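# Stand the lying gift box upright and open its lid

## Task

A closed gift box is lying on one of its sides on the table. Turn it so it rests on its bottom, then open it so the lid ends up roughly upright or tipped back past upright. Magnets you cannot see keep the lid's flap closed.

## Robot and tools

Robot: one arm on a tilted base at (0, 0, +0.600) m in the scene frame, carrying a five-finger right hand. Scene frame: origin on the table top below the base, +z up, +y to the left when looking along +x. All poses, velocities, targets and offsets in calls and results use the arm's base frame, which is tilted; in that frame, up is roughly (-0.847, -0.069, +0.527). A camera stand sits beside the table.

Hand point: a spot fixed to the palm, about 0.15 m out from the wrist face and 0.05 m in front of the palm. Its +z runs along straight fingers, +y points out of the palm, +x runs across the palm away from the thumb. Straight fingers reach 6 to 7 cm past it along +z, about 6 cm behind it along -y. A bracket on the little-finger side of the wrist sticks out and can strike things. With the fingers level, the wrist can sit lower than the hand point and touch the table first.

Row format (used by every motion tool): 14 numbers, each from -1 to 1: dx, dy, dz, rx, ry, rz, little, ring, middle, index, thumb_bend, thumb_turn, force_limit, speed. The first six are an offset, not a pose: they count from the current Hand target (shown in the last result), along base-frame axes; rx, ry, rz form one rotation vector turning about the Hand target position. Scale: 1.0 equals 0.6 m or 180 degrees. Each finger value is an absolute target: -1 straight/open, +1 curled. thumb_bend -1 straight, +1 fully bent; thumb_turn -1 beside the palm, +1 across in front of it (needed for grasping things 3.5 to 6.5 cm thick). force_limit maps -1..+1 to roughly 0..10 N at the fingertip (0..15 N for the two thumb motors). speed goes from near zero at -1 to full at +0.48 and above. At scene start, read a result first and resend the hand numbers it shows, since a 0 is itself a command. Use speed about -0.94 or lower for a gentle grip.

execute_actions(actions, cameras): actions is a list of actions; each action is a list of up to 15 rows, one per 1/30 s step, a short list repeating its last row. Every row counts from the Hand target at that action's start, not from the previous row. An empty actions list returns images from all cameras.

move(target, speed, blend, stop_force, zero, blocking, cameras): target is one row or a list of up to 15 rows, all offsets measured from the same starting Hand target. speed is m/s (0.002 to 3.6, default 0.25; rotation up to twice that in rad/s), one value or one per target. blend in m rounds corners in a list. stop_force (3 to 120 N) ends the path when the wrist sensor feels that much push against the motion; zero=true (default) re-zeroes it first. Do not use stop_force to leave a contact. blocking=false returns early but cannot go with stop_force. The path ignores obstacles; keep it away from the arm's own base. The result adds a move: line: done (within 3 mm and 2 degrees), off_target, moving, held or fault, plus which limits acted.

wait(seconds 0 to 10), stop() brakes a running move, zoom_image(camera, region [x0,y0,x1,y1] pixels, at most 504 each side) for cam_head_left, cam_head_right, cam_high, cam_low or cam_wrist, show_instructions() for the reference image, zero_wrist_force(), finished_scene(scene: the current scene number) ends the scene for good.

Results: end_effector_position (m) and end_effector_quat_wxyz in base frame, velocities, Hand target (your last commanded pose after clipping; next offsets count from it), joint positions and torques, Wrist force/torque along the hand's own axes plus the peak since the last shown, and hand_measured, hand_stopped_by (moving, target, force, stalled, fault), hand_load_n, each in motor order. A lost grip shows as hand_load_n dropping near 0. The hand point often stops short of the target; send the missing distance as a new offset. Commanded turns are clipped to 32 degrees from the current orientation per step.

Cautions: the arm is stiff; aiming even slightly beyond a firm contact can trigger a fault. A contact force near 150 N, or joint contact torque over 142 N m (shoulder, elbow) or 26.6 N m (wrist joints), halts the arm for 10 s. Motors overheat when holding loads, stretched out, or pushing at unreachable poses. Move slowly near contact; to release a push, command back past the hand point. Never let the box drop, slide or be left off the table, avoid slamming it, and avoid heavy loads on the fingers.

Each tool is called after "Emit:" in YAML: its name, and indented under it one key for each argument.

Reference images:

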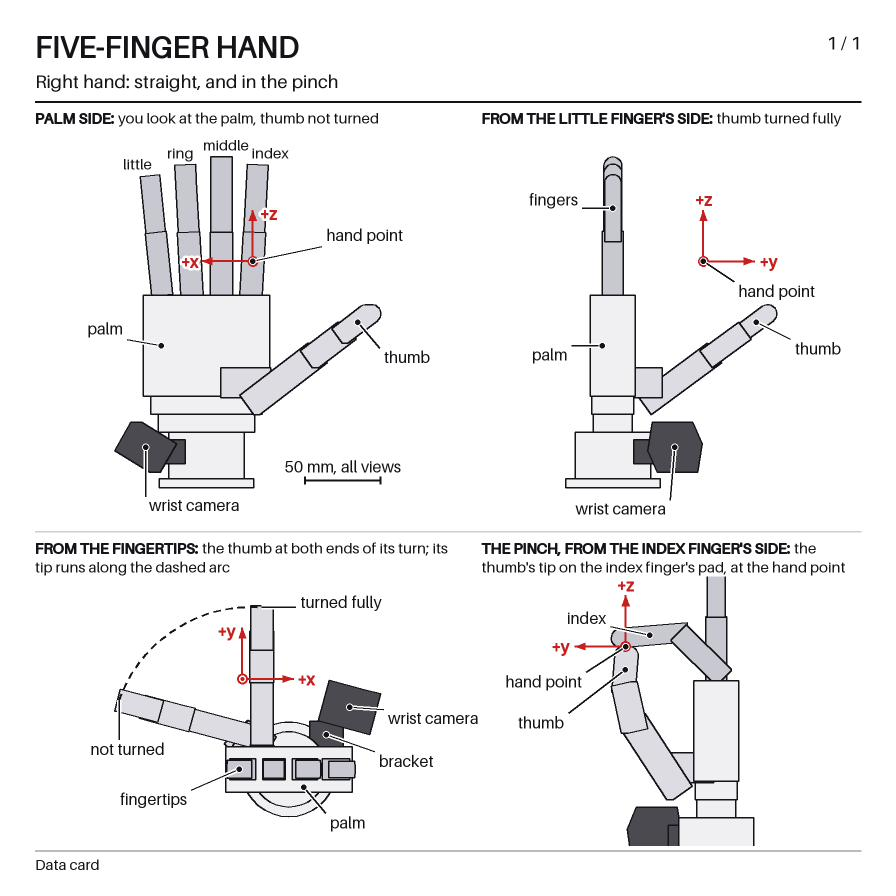

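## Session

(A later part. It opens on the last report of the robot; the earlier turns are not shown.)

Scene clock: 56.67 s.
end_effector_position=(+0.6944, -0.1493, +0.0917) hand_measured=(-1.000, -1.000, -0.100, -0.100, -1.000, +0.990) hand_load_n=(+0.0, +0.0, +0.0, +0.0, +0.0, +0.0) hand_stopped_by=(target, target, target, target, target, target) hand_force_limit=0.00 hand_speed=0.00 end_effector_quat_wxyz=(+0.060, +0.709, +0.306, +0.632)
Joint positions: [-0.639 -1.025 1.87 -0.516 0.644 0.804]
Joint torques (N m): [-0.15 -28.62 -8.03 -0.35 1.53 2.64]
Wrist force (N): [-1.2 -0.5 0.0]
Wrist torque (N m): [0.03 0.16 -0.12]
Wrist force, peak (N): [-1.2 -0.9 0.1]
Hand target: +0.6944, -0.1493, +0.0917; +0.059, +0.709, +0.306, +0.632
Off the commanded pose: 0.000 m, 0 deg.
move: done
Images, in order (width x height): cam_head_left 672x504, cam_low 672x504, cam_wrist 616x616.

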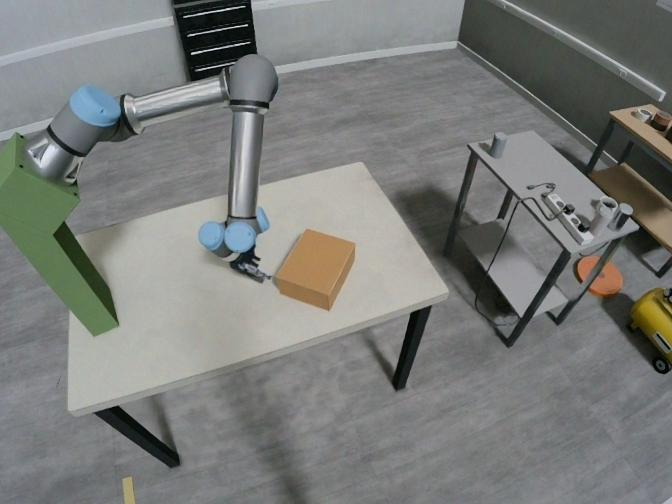

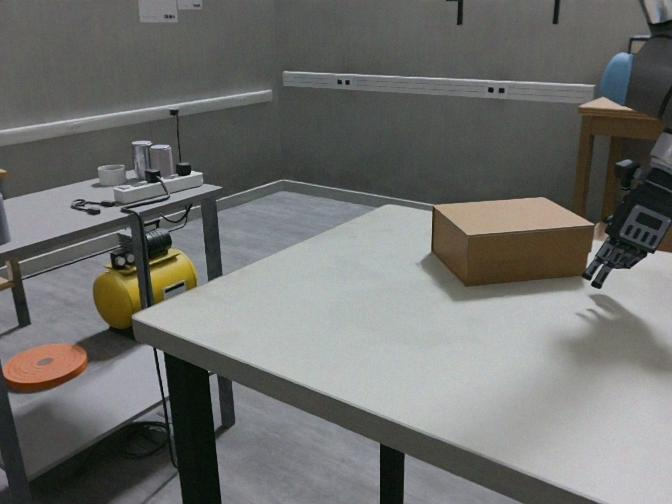

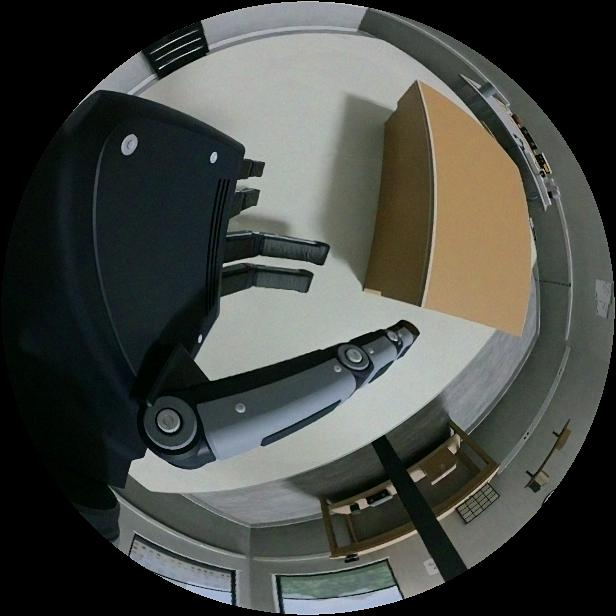

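Emit:
move:
  target: [0.032,-0.0003,-0.0247,-0.0094,-0.0008,0.0059,-1,-1,-0.1,-0.1,-1,0.99,0,0]
  speed: 0.05
  stop_force: 5

Emit:
move:
  target: [0.0155,-0.0327,0.0207,0,0,0,-1,-1,-0.1,-0.1,-1,0.99,0,0]
  speed: 0.05
  stop_force: 3
  cameras: ["cam_wrist","cam_low","cam_head_left"]

Emit:
zoom_image:
  camera: "cam_head_left"
  region: [230, 210, 380, 330]

Emit:
zoom_image:
  camera: "cam_low"
  region: [440, 110, 672, 300]

Emit:
zoom_image:
  camera: "cam_wrist"
  region: [250, 180, 550, 440]

Scene clock: 59.87 s.
end_effector_position=(+0.7136, -0.1495, +0.0768) hand_measured=(-1.000, -1.000, -0.100, -0.100, -1.000, +0.990) hand_load_n=(+0.0, +0.0, +0.5, +0.0, -0.5, +0.0) hand_stopped_by=(target, target, target, target, target, target) hand_force_limit=0.00 hand_speed=0.00 end_effector_quat_wxyz=(+0.064, +0.705, +0.322, +0.629)
Joint positions: [-0.621 -0.963 1.812 -0.512 0.651 0.769]
Joint torques (N m): [-21.66 -40.86 17.38 -0.36 -2.97 2.7]
Wrist force (N): [-1.1 -0.7 -0.1]
Wrist torque (N m): [-0.01 0.12 -0.19]
Wrist force, peak (N): [-1.7 -0.8 0.3]
Hand target: +0.7136, -0.1495, +0.0768; +0.064, +0.705, +0.322, +0.629
Off the commanded pose: 0.000 m, 0 deg.
move: done

Scene clock: 61.47 s.
end_effector_position=(+0.7229, -0.1691, +0.0893) hand_measured=(-1.000, -1.000, -0.100, -0.100, -1.000, +0.990) hand_load_n=(+0.0, +0.0, +0.0, +0.0, -0.5, +0.0) hand_stopped_by=(target, target, target, target, target, target) hand_force_limit=0.00 hand_speed=0.00 end_effector_quat_wxyz=(+0.064, +0.705, +0.322, +0.629)
Joint positions: [-0.643 -0.957 1.753 -0.451 0.631 0.756]
Joint torques (N m): [-1.27 -46.33 16.27 1.77 1.8 1.83]
Wrist force (N): [-1.0 -0.6 0.0]
Wrist torque (N m): [-0.02 0.12 -0.11]
Wrist force, peak (N): [-1.4 -1.2 -0.1]
Hand target: +0.7229, -0.1691, +0.0893; +0.064, +0.705, +0.322, +0.629
Off the commanded pose: 0.000 m, 0 deg.
move: done
Images, in order (width x height): cam_head_left 672x504, cam_low 672x504, cam_wrist 616x616.

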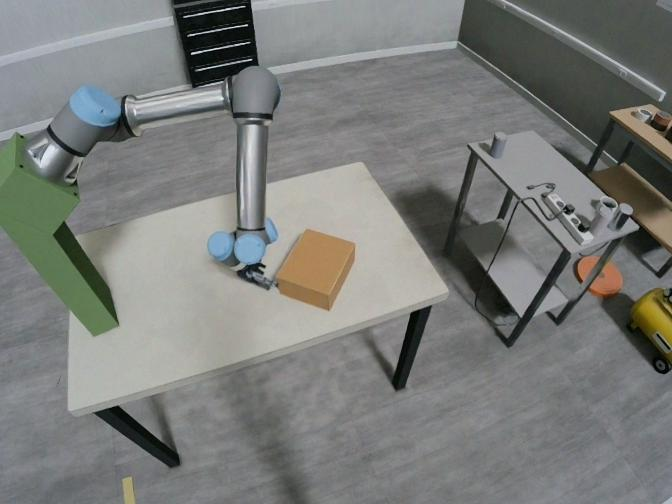

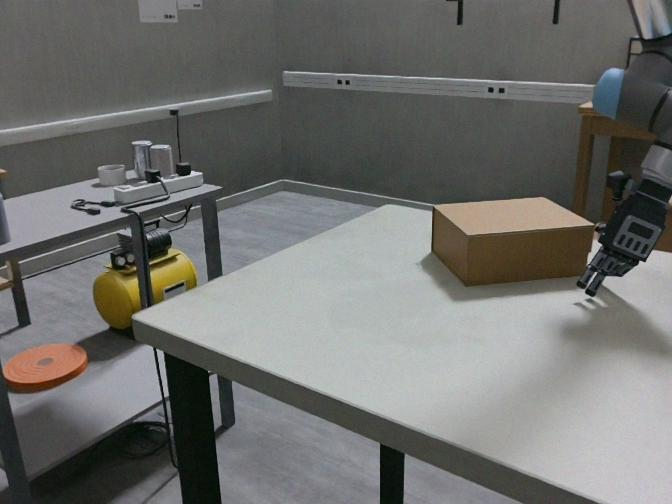

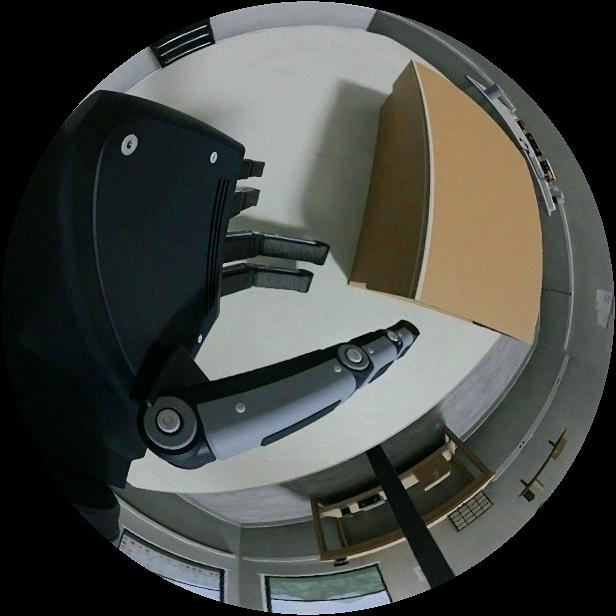

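Scaled by 3.360 from the camera's 672x504 image, which has a finer 960x720 frame.

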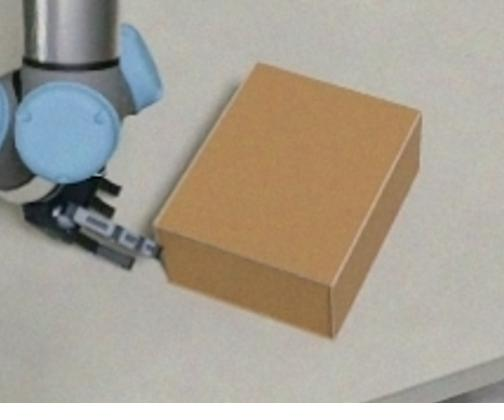

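Scaled by 2.172 from the camera's 672x504 image, which has a finer 960x720 frame.

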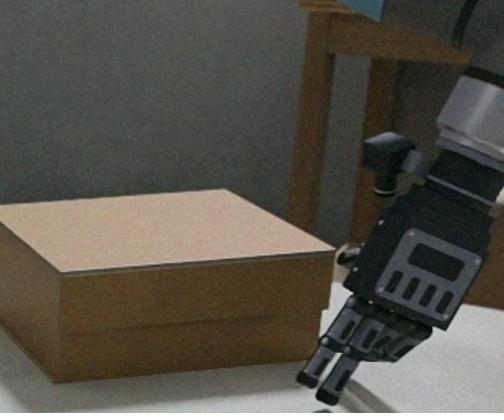

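Scaled by 1.680 from the camera's 616x616 image, which has a finer 880x880 frame.

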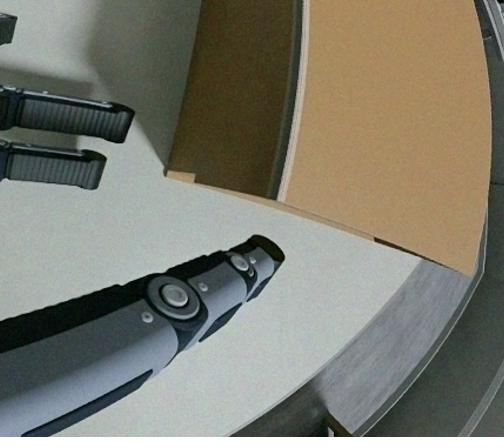

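Emit:
move:
  target: [0.0124,-0.0262,0.0165,0,0,0,-1,-1,-0.1,-0.1,-1,0.99,0,0]
  speed: 0.03
  stop_force: 3
  cameras: ["cam_wrist","cam_low","cam_head_left"]

Emit:
zoom_image:
  camera: "cam_head_left"
  region: [230, 210, 380, 330]

Emit:
zoom_image:
  camera: "cam_low"
  region: [440, 110, 672, 300]

Emit:
zoom_image:
  camera: "cam_wrist"
  region: [250, 180, 550, 440]

Scene clock: 63.80 s.
end_effector_position=(+0.7304, -0.1848, +0.0992) hand_measured=(-1.000, -1.000, -0.100, -0.100, -1.000, +0.990) hand_load_n=(+0.0, +0.0, +0.0, +0.0, +0.0, +0.0) hand_stopped_by=(target, target, target, target, target, target) hand_force_limit=0.00 hand_speed=0.00 end_effector_quat_wxyz=(+0.064, +0.705, +0.322, +0.629)
Joint positions: [-0.659 -0.949 1.705 -0.402 0.615 0.747]
Joint torques (N m): [-2.4 -46.98 15.4 -0.46 1.8 1.64]
Wrist force (N): [-1.0 -0.5 -0.3]
Wrist torque (N m): [0.01 0.15 -0.08]
Wrist force, peak (N): [-1.3 -0.7 -0.1]
Hand target: +0.7304, -0.1848, +0.0992; +0.064, +0.705, +0.322, +0.629
Off the commanded pose: 0.000 m, 0 deg.
move: done
Images, in order (width x height): cam_head_left 672x504, cam_low 672x504, cam_wrist 616x616.

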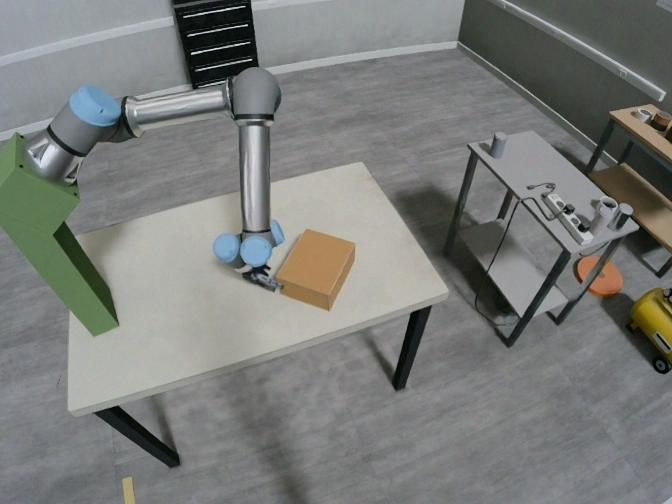

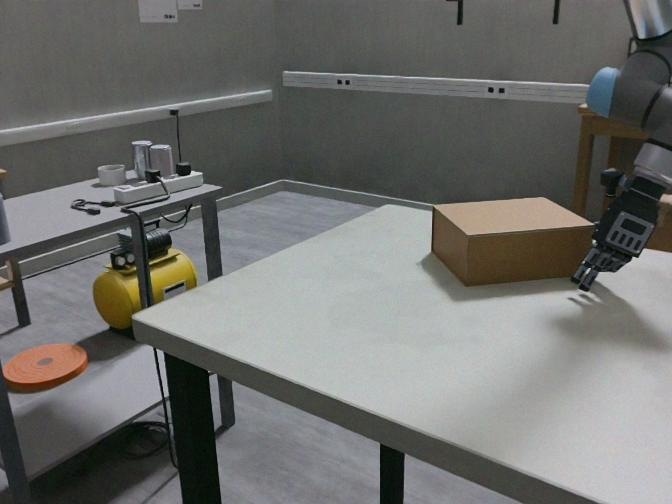

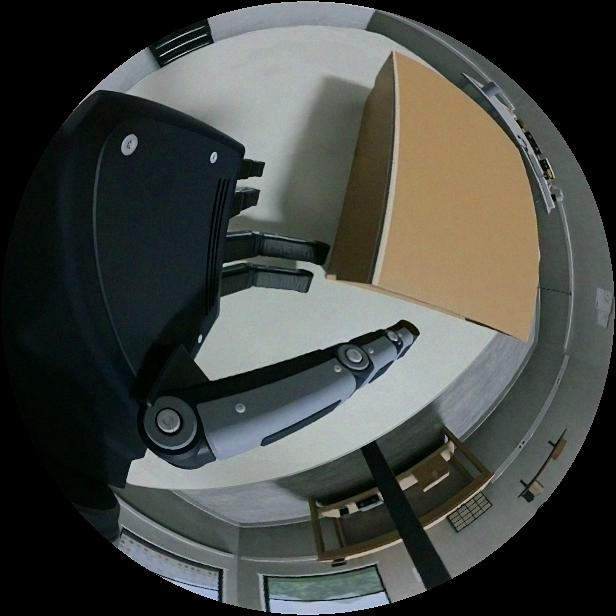

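Scaled by 3.360 from the camera's 672x504 image, which has a finer 960x720 frame.

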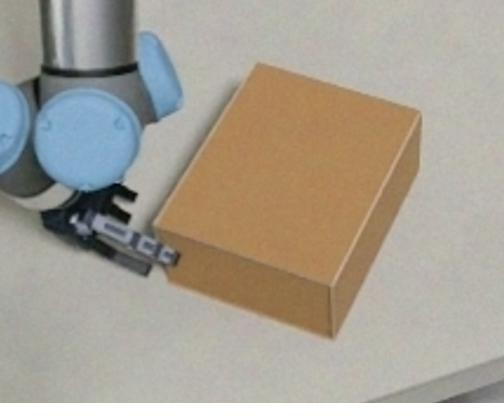

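Scaled by 2.172 from the camera's 672x504 image, which has a finer 960x720 frame.

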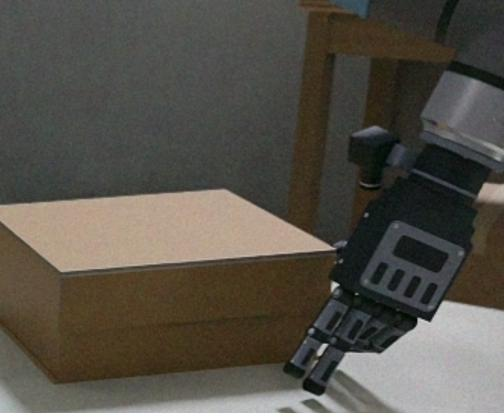

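Scaled by 1.680 from the camera's 616x616 image, which has a finer 880x880 frame.

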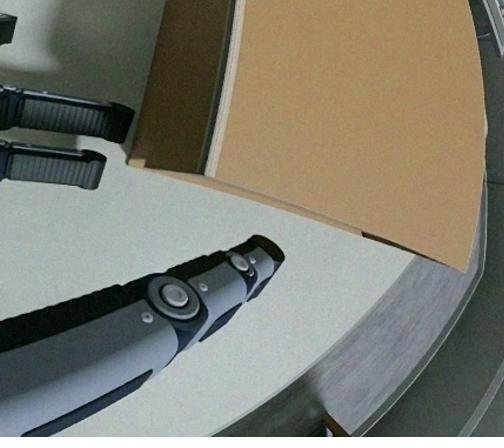

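Emit:
move:
  target:
    - [0.0077,0.0123,0.0138,0,0,0,-1,-1,-0.1,-0.1,-1,0.99,0,0]
    - [0.0127,0.0018,0.0205,0,0,0,-1,-1,-0.1,-0.1,-1,0.99,0,0]
  speed: 0.03
  stop_force: 3
  cameras: ["cam_wrist","cam_low","cam_head_left"]

Emit:
zoom_image:
  camera: "cam_head_left"
  region: [230, 210, 380, 330]

Emit:
zoom_image:
  camera: "cam_low"
  region: [440, 110, 672, 300]

Emit:
zoom_image:
  camera: "cam_wrist"
  region: [250, 180, 550, 440]

Scene clock: 65.97 s.
end_effector_position=(+0.7380, -0.1837, +0.1115) hand_measured=(-1.000, -1.000, -0.100, -0.100, -1.000, +0.990) hand_load_n=(+0.0, +0.0, +0.0, +0.0, +0.0, +0.0) hand_stopped_by=(target, target, target, target, target, target) hand_force_limit=0.00 hand_speed=0.00 end_effector_quat_wxyz=(+0.064, +0.705, +0.322, +0.629)
Joint positions: [-0.648 -0.958 1.678 -0.371 0.626 0.753]
Joint torques (N m): [-2.62 -46.78 14.92 -0.35 1.79 1.64]
Wrist force (N): [-1.2 -0.6 -0.1]
Wrist torque (N m): [0.00 0.17 -0.10]
Wrist force, peak (N): [-1.2 -1.5 -0.2]
Hand target: +0.7380, -0.1837, +0.1115; +0.064, +0.705, +0.322, +0.629
Off the commanded pose: 0.000 m, 0 deg.
move: done
Images, in order (width x height): cam_head_left 672x504, cam_low 672x504, cam_wrist 616x616.

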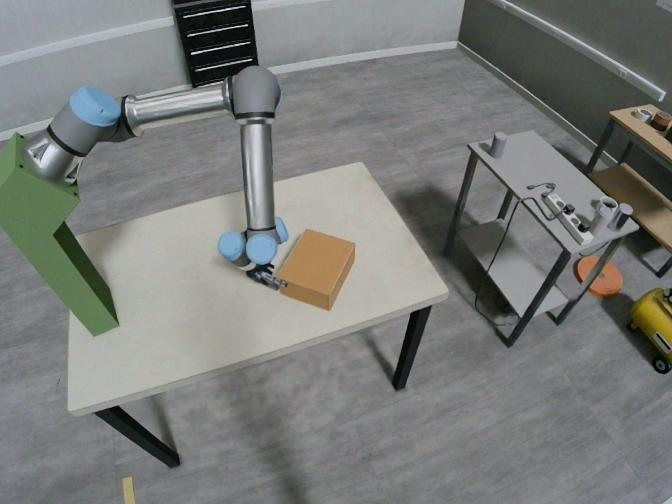

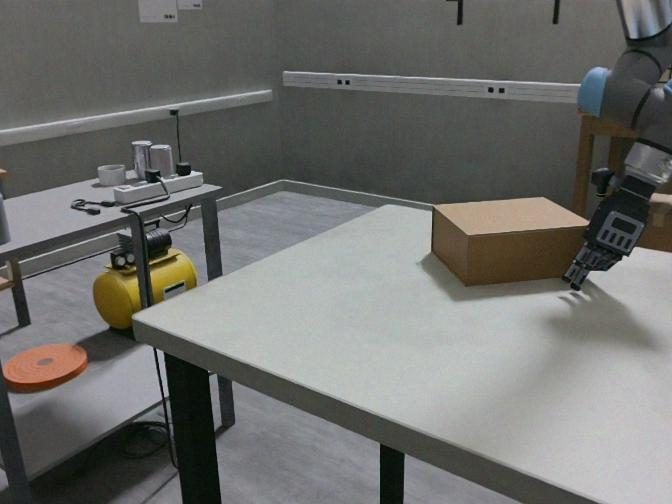

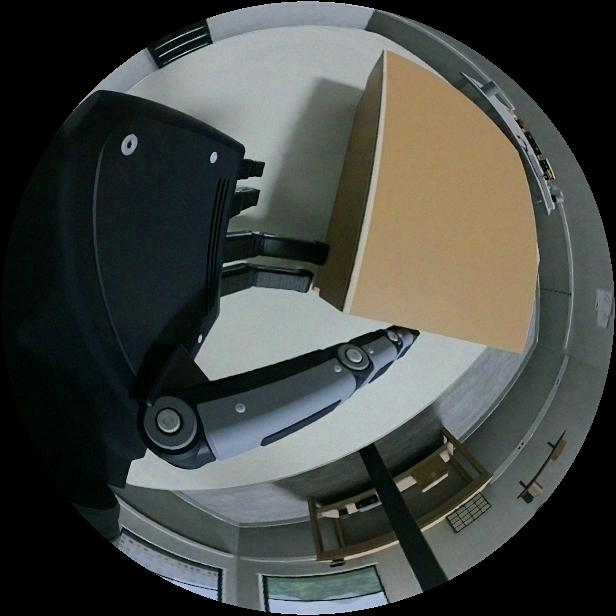

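Scaled by 3.360 from the camera's 672x504 image, which has a finer 960x720 frame.

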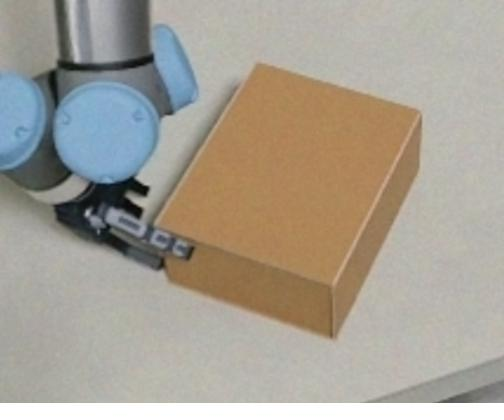

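Scaled by 2.172 from the camera's 672x504 image, which has a finer 960x720 frame.

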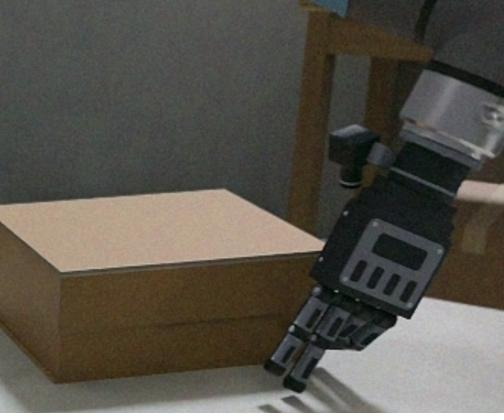

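Scaled by 1.680 from the camera's 616x616 image, which has a finer 880x880 frame.

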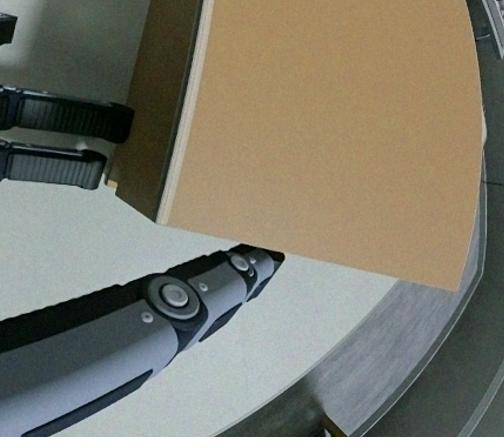

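Emit:
move:
  target: [0,0,0,0,0,0,-1,-1,0.3,0.3,-1,0.99,-0.8,-0.85]
  speed: 0.03

Emit:
move:
  target: [0,0,0,0,0,0,-1,-1,0.3,0.3,0.2,0.99,-0.6,-0.7]
  speed: 0.03
  cameras: ["cam_wrist","cam_low","cam_head_left"]

Emit:
zoom_image:
  camera: "cam_head_left"
  region: [230, 210, 380, 330]

Emit:
zoom_image:
  camera: "cam_wrist"
  region: [200, 180, 500, 440]

Scene clock: 67.43 s.
end_effector_position=(+0.7380, -0.1837, +0.1115) hand_measured=(-1.000, -1.000, -0.088, +0.190, -1.000, +0.990) hand_load_n=(+0.0, +0.0, +0.0, +0.5, +0.0, +0.5) hand_stopped_by=(target, target, force, force, target, target) hand_force_limit=-0.80 hand_speed=-0.85 end_effector_quat_wxyz=(+0.064, +0.705, +0.322, +0.629)
Joint positions: [-0.648 -0.958 1.678 -0.371 0.626 0.753]
Joint torques (N m): [-5.79 -47.8 12.36 -0.2 1.6 1.56]
Wrist force (N): [-1.3 -0.9 0.1]
Wrist torque (N m): [-0.02 0.16 -0.10]
Wrist force, peak (N): [-1.3 -1.2 0.2]
Hand target: +0.7380, -0.1837, +0.1115; +0.064, +0.705, +0.322, +0.629
Off the commanded pose: 0.000 m, 0 deg.
move: done

Scene clock: 69.37 s.
end_effector_position=(+0.7380, -0.1837, +0.1115) hand_measured=(-1.000, -1.000, -0.088, +0.190, -0.290, +0.990) hand_load_n=(+0.0, +0.0, +2.0, +0.0, +3.0, +2.5) hand_stopped_by=(target, target, force, force, force, target) hand_force_limit=-0.60 hand_speed=-0.70 end_effector_quat_wxyz=(+0.064, +0.705, +0.322, +0.629)
Joint positions: [-0.648 -0.958 1.678 -0.371 0.626 0.753]
Joint torques (N m): [-10.29 -46.89 7.28 0.07 0.41 1.65]
Wrist force (N): [-0.6 -0.9 -1.4]
Wrist torque (N m): [0.06 0.21 -0.10]
Wrist force, peak (N): [-1.8 -1.3 -0.9]
Hand target: +0.7380, -0.1837, +0.1115; +0.064, +0.705, +0.322, +0.629
Off the commanded pose: 0.000 m, 0 deg.
move: done
Images, in order (width x height): cam_head_left 672x504, cam_low 672x504, cam_wrist 616x616.

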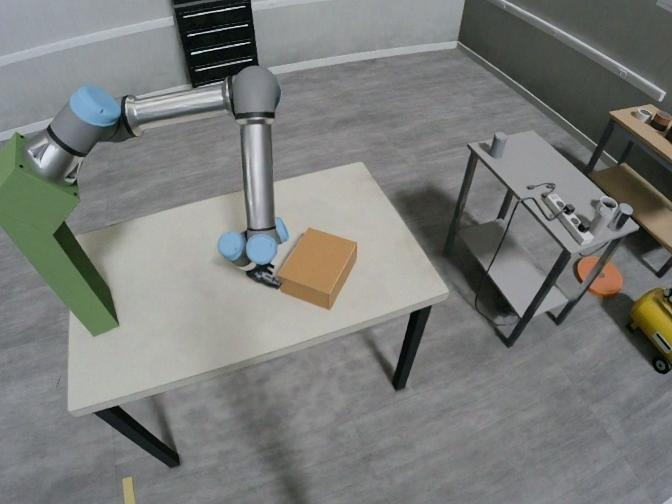

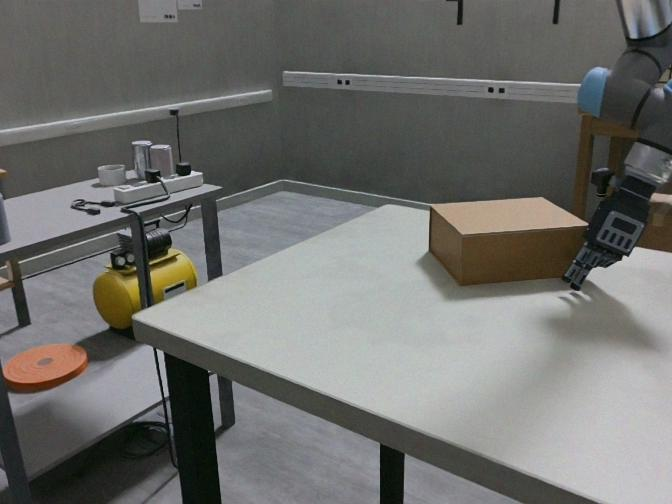

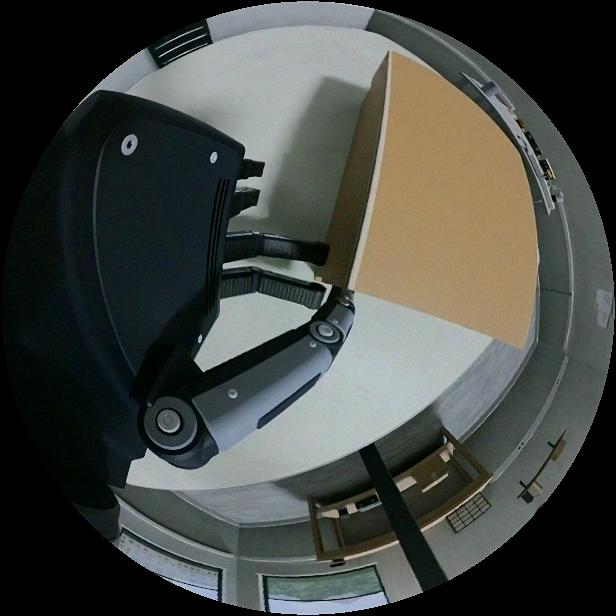

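Scaled by 3.360 from the camera's 672x504 image, which has a finer 960x720 frame.

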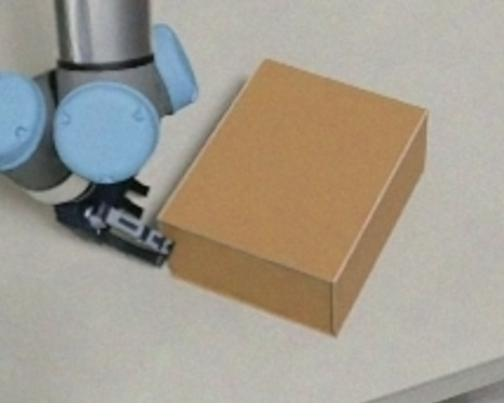

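Scaled by 1.680 from the camera's 616x616 image, which has a finer 880x880 frame.

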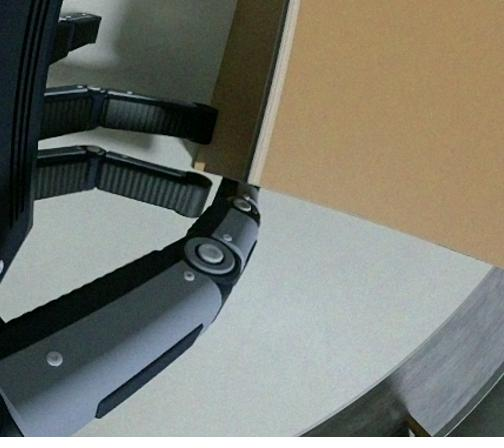

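Emit:
move:
  target: [0,0,0,0,0,0,-1,-1,0.3,-0.15,0.4,0.99,-0.1,-0.7]
  speed: 0.03
  cameras: ["cam_wrist","cam_low","cam_head_left"]

Emit:
zoom_image:
  camera: "cam_low"
  region: [420, 150, 652, 310]

Emit:
zoom_image:
  camera: "cam_wrist"
  region: [200, 180, 500, 440]

Scene clock: 70.53 s.
end_effector_position=(+0.7380, -0.1837, +0.1115) hand_measured=(-1.000, -1.000, -0.088, -0.150, -0.266, +0.990) hand_load_n=(+0.0, +0.0, +2.5, +0.5, +6.5, +3.5) hand_stopped_by=(target, target, force, target, force, target) hand_force_limit=-0.10 hand_speed=-0.70 end_effector_quat_wxyz=(+0.064, +0.705, +0.322, +0.629)
Joint positions: [-0.648 -0.958 1.678 -0.371 0.626 0.753]
Joint torques (N m): [-13.76 -45.92 4.83 0.08 -0.66 1.61]
Wrist force (N): [0.4 -1.1 -3.1]
Wrist torque (N m): [0.14 0.27 -0.10]
Wrist force, peak (N): [0.3 -1.2 -3.3]
Hand target: +0.7380, -0.1837, +0.1115; +0.064, +0.705, +0.322, +0.629
Off the commanded pose: 0.000 m, 0 deg.
move: done
Images, in order (width x height): cam_head_left 672x504, cam_low 672x504, cam_wrist 616x616.

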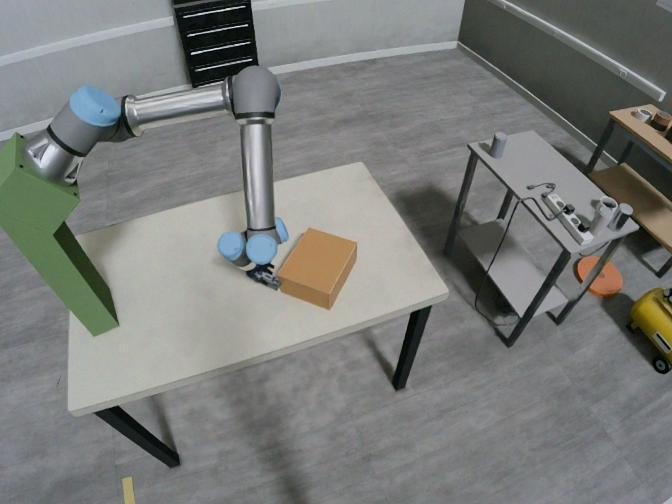

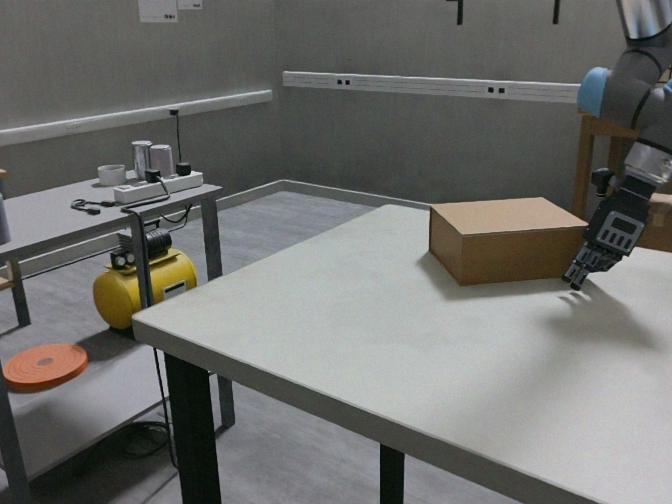

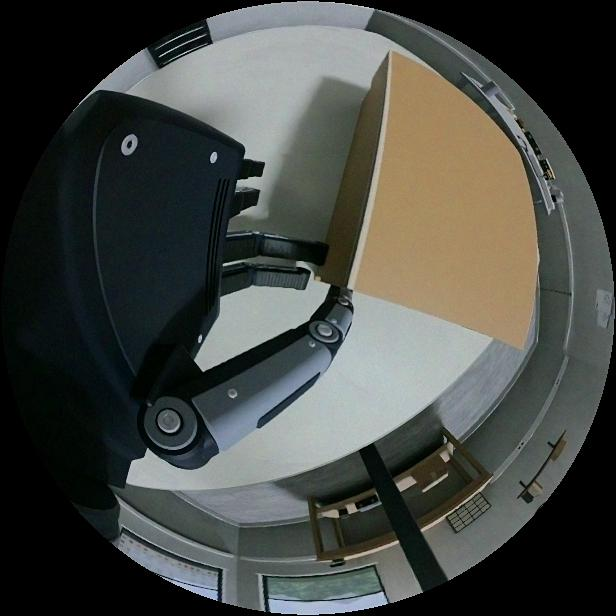

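Scaled by 2.172 from the camera's 672x504 image, which has a finer 960x720 frame.

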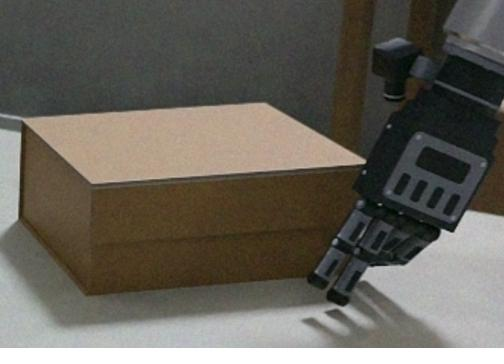

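Scaled by 1.680 from the camera's 616x616 image, which has a finer 880x880 frame.

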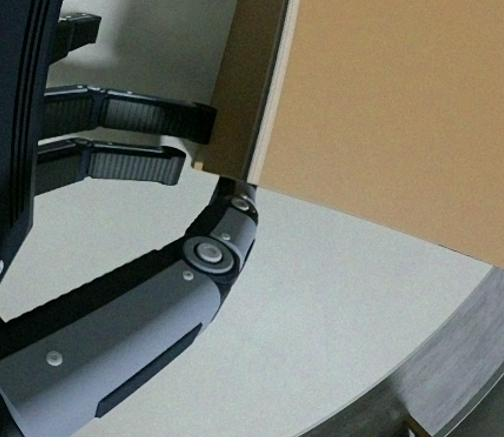

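Emit:
move:
  target: [0,0,0,0,0,0,-1,-1,0.3,-0.15,0.5,0.99,0.12,-0.7]
  speed: 0.03
  cameras: ["cam_wrist","cam_low"]

Emit:
zoom_image:
  camera: "cam_wrist"
  region: [200, 180, 500, 440]

Scene clock: 72.90 s.
end_effector_position=(+0.7380, -0.1837, +0.1115) hand_measured=(-1.000, -1.000, -0.088, -0.150, +0.500, +0.990) hand_load_n=(+0.0, +0.0, +1.0, +0.0, +0.5, +0.5) hand_stopped_by=(target, target, force, target, target, target) hand_force_limit=0.12 hand_speed=-0.70 end_effector_quat_wxyz=(+0.064, +0.705, +0.322, +0.629)
Joint positions: [-0.648 -0.958 1.678 -0.371 0.626 0.753]
Joint torques (N m): [-20.52 -44.66 -1.7 0.56 -2.57 1.61]
Wrist force (N): [-1.3 -1.0 0.6]
Wrist torque (N m): [0.01 0.14 -0.11]
Wrist force, peak (N): [0.3 -1.5 -3.3]
Hand target: +0.7380, -0.1837, +0.1115; +0.064, +0.705, +0.322, +0.629
Off the commanded pose: 0.000 m, 0 deg.
move: done
Images, in order (width x height): cam_low 672x504, cam_wrist 616x616.

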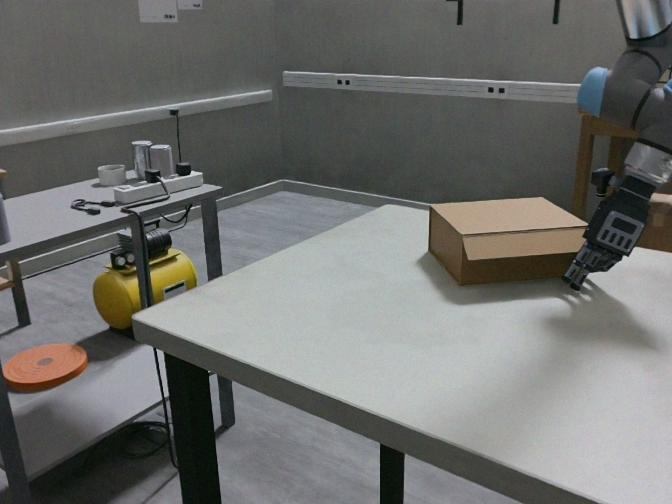

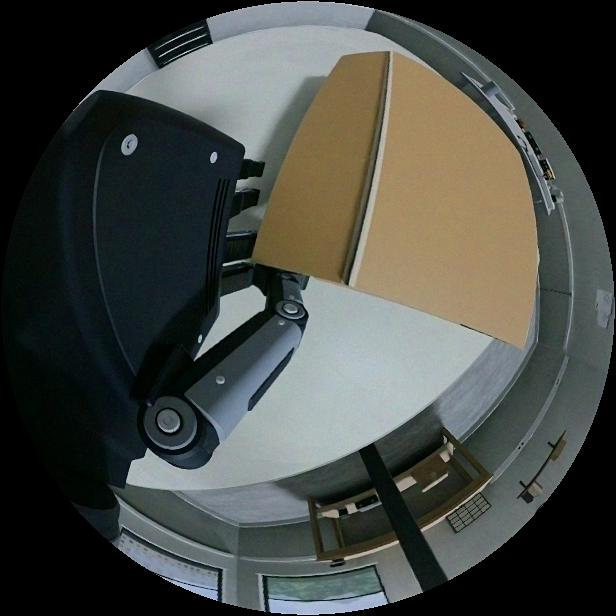

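Scaled by 1.680 from the camera's 616x616 image, which has a finer 880x880 frame.

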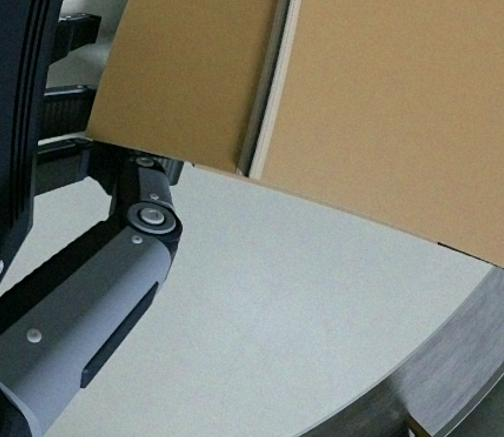

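Emit:
move:
  target:
    - [-0.0917,-0.0074,0.0572,0,0,0,-1,-1,0.3,-0.15,0.5,0.99,0.12,-0.7]
    - [-0.145,-0.0402,0.1158,0,0,0,-1,-1,0.3,-0.15,0.5,0.99,0.12,-0.7]
    - [-0.1677,-0.0638,0.1493,0,0,0,-1,-1,0.3,-0.15,0.5,0.99,0.12,-0.7]
  speed: 0.06
  blend: [0.01,0.01,0]
  stop_force: 6
  cameras: ["cam_wrist","cam_low","cam_head_left"]

Emit:
zoom_image:
  camera: "cam_low"
  region: [420, 110, 652, 310]

Emit:
zoom_image:
  camera: "cam_head_left"
  region: [220, 190, 380, 320]

Emit:
zoom_image:
  camera: "cam_wrist"
  region: [200, 120, 460, 360]

Scene clock: 77.20 s.
end_effector_position=(+0.6374, -0.2220, +0.2010) hand_measured=(-1.000, -1.000, -0.088, -0.150, +0.500, +0.990) hand_load_n=(+0.0, +0.0, +1.0, +0.0, +0.0, +0.0) hand_stopped_by=(target, target, force, target, target, target) hand_force_limit=0.12 hand_speed=-0.70 end_effector_quat_wxyz=(+0.064, +0.705, +0.322, +0.629)
Joint positions: [-0.855 -1.198 1.804 -0.112 0.436 0.586]
Joint torques (N m): [-3.85 -25.67 11.44 3.35 1.62 2.55]
Wrist force (N): [-1.4 -0.5 0.5]
Wrist torque (N m): [0.01 0.08 -0.19]
Wrist force, peak (N): [-2.0 -1.6 1.2]
Hand target: +0.6374, -0.2220, +0.2010; +0.064, +0.705, +0.322, +0.629
Off the commanded pose: 0.000 m, 0 deg.
move: done
Images, in order (width x height): cam_head_left 672x504, cam_low 672x504, cam_wrist 616x616.

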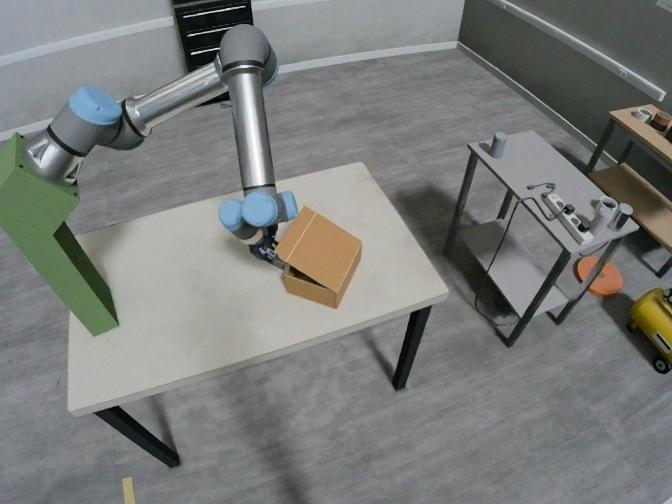

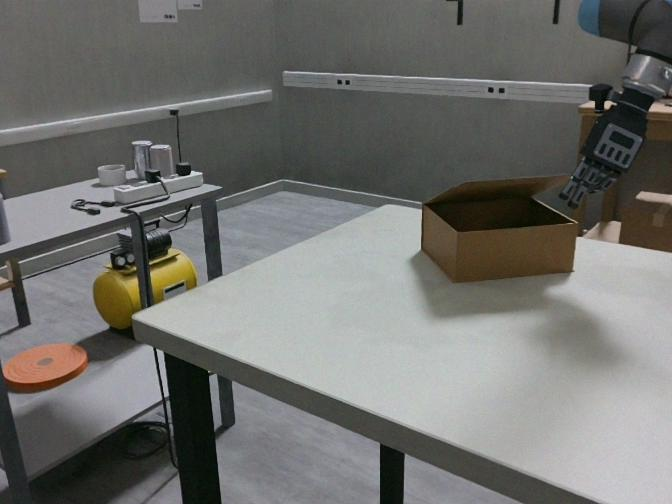

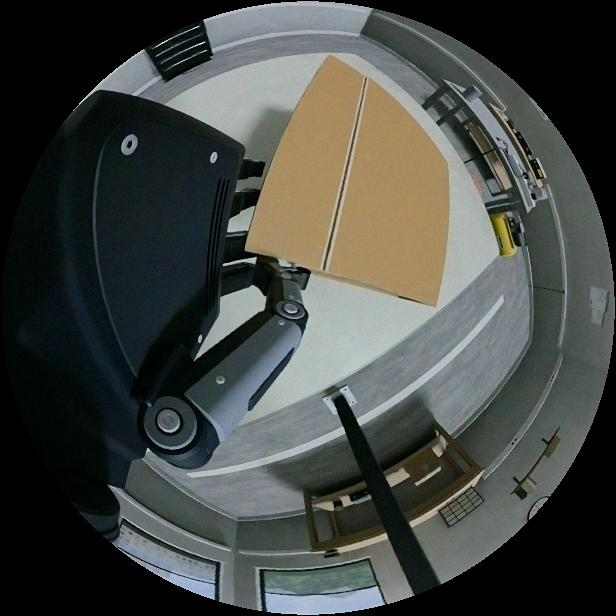

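Scaled by 2.172 from the camera's 672x504 image, which has a finer 960x720 frame.

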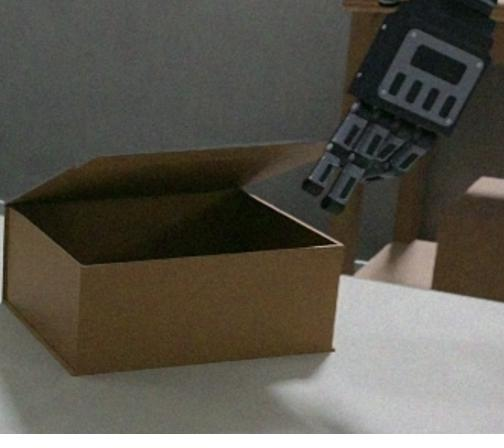

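Scaled by 3.150 from the camera's 672x504 image, which has a finer 960x720 frame.

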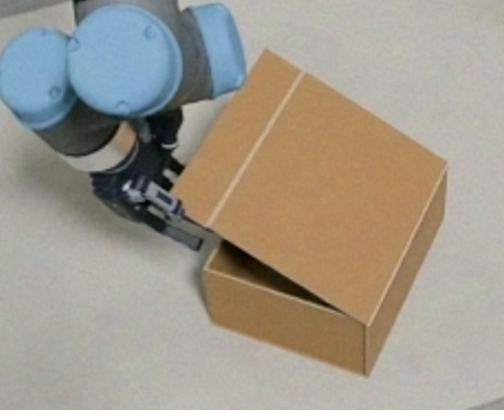

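Scaled by 1.938 from the camera's 616x616 image, which has a finer 880x880 frame.

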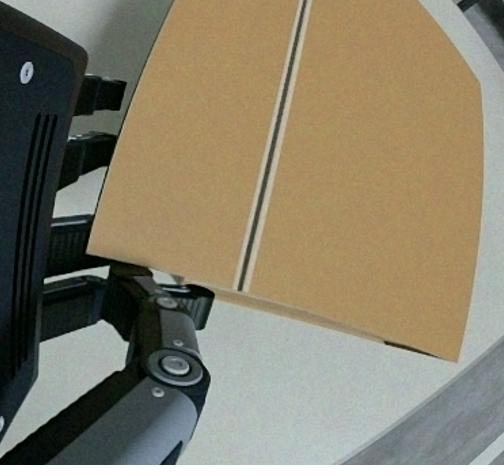

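Emit:
move:
  target:
    - [0,0,0,0,0,0,0,0,0.02,0.02,0.5,0.99,-0.5,-0.5]
    - [0.0169,0.0014,-0.0106,0.0537,-0.1134,0.0715,0,0,0.02,0.02,0.5,0.99,-0.5,-0.5]
    - [0.056,-0.0032,0.0202,0.1053,-0.2225,0.1402,0,0,0.02,0.02,0.5,0.99,-0.5,-0.5]
  speed: 0.08
  blend: [0,0.01,0]
  cameras: ["cam_wrist","cam_low","cam_head_left"]

Emit:
zoom_image:
  camera: "cam_low"
  region: [420, 110, 652, 310]

Emit:
zoom_image:
  camera: "cam_head_left"
  region: [220, 190, 380, 320]

Emit:
zoom_image:
  camera: "cam_wrist"
  region: [200, 120, 460, 360]

Scene clock: 85.50 s.
end_effector_position=(+0.6710, -0.2238, +0.2132) hand_measured=(+0.000, +0.000, +0.020, +0.020, +0.500, +0.990) hand_load_n=(+0.0, +0.0, +0.0, +0.0, +0.0, +0.0) hand_stopped_by=(target, target, target, target, target, target) hand_force_limit=-0.50 hand_speed=-0.50 end_effector_quat_wxyz=(-0.080, +0.365, +0.318, +0.871)
Joint positions: [-0.83 -0.678 1.897 -2.897 0.563 2.642]
Joint torques (N m): [-32.35 -39.98 17.03 0.08 -0.96 -2.47]
Wrist force (N): [-1.5 -1.2 -1.4]
Wrist torque (N m): [-0.02 0.04 -0.10]
Wrist force, peak (N): [-1.6 -1.8 -1.9]
Hand target: +0.6710, -0.2239, +0.2132; -0.080, +0.365, +0.318, +0.871
Off the commanded pose: 0.000 m, 0 deg.
move: done
Images, in order (width x height): cam_head_left 672x504, cam_low 672x504, cam_wrist 616x616.

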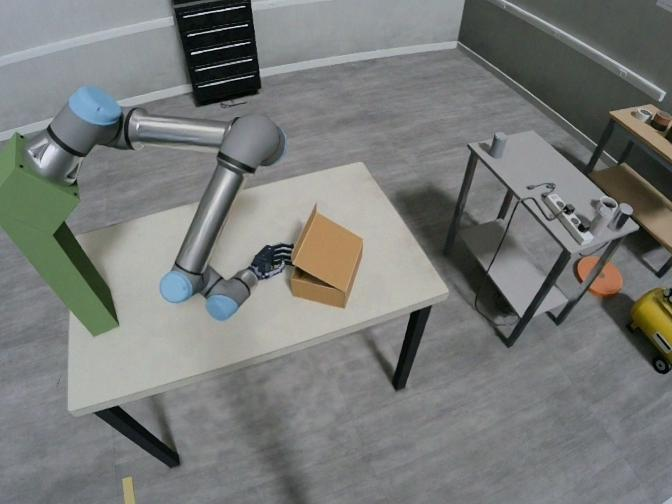

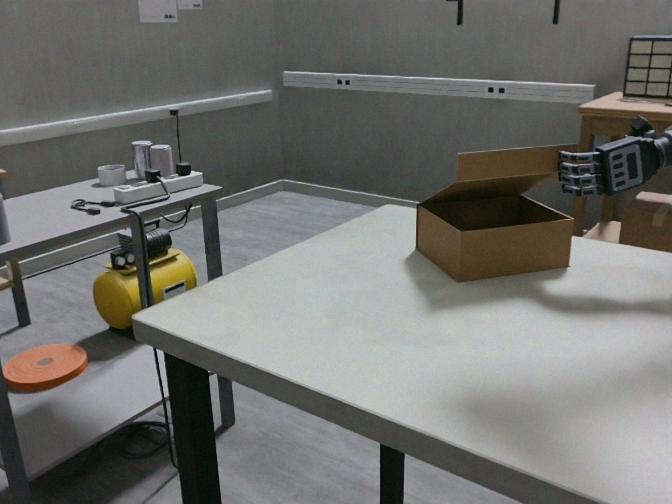

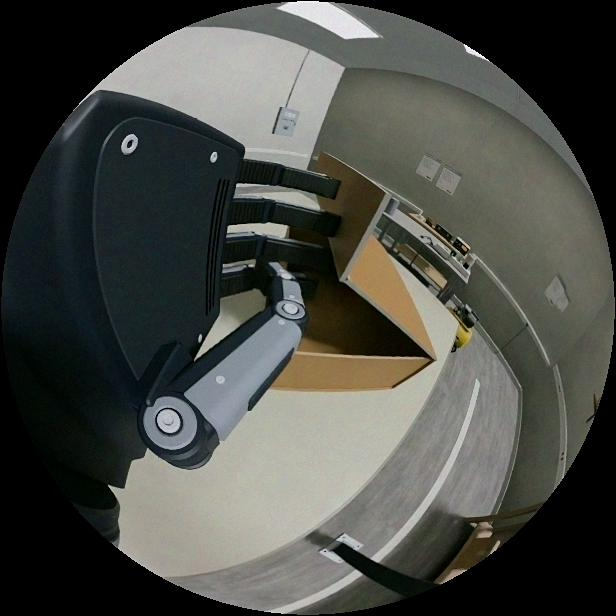

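Scaled by 2.172 from the camera's 672x504 image, which has a finer 960x720 frame.

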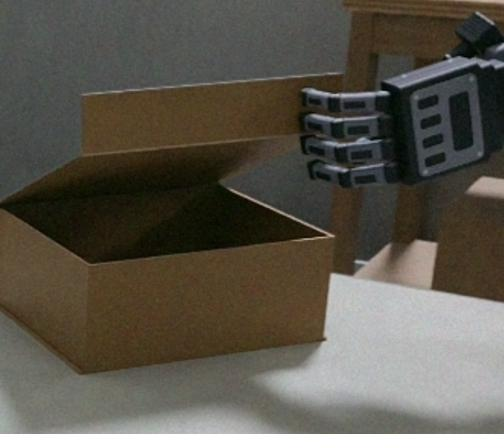

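Scaled by 3.150 from the camera's 672x504 image, which has a finer 960x720 frame.

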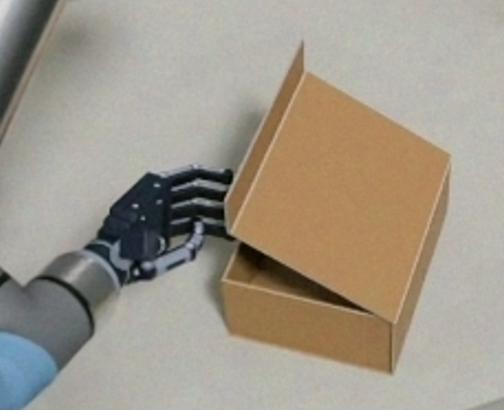

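Scaled by 1.938 from the camera's 616x616 image, which has a finer 880x880 frame.

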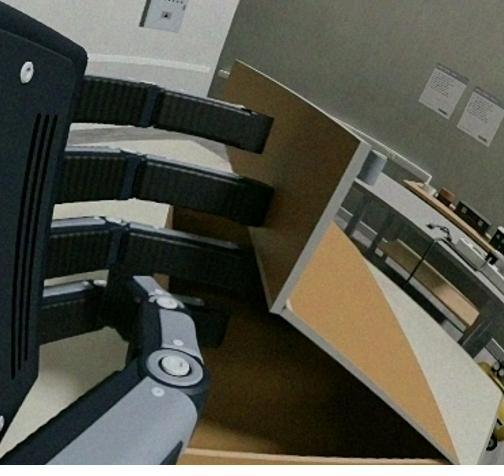

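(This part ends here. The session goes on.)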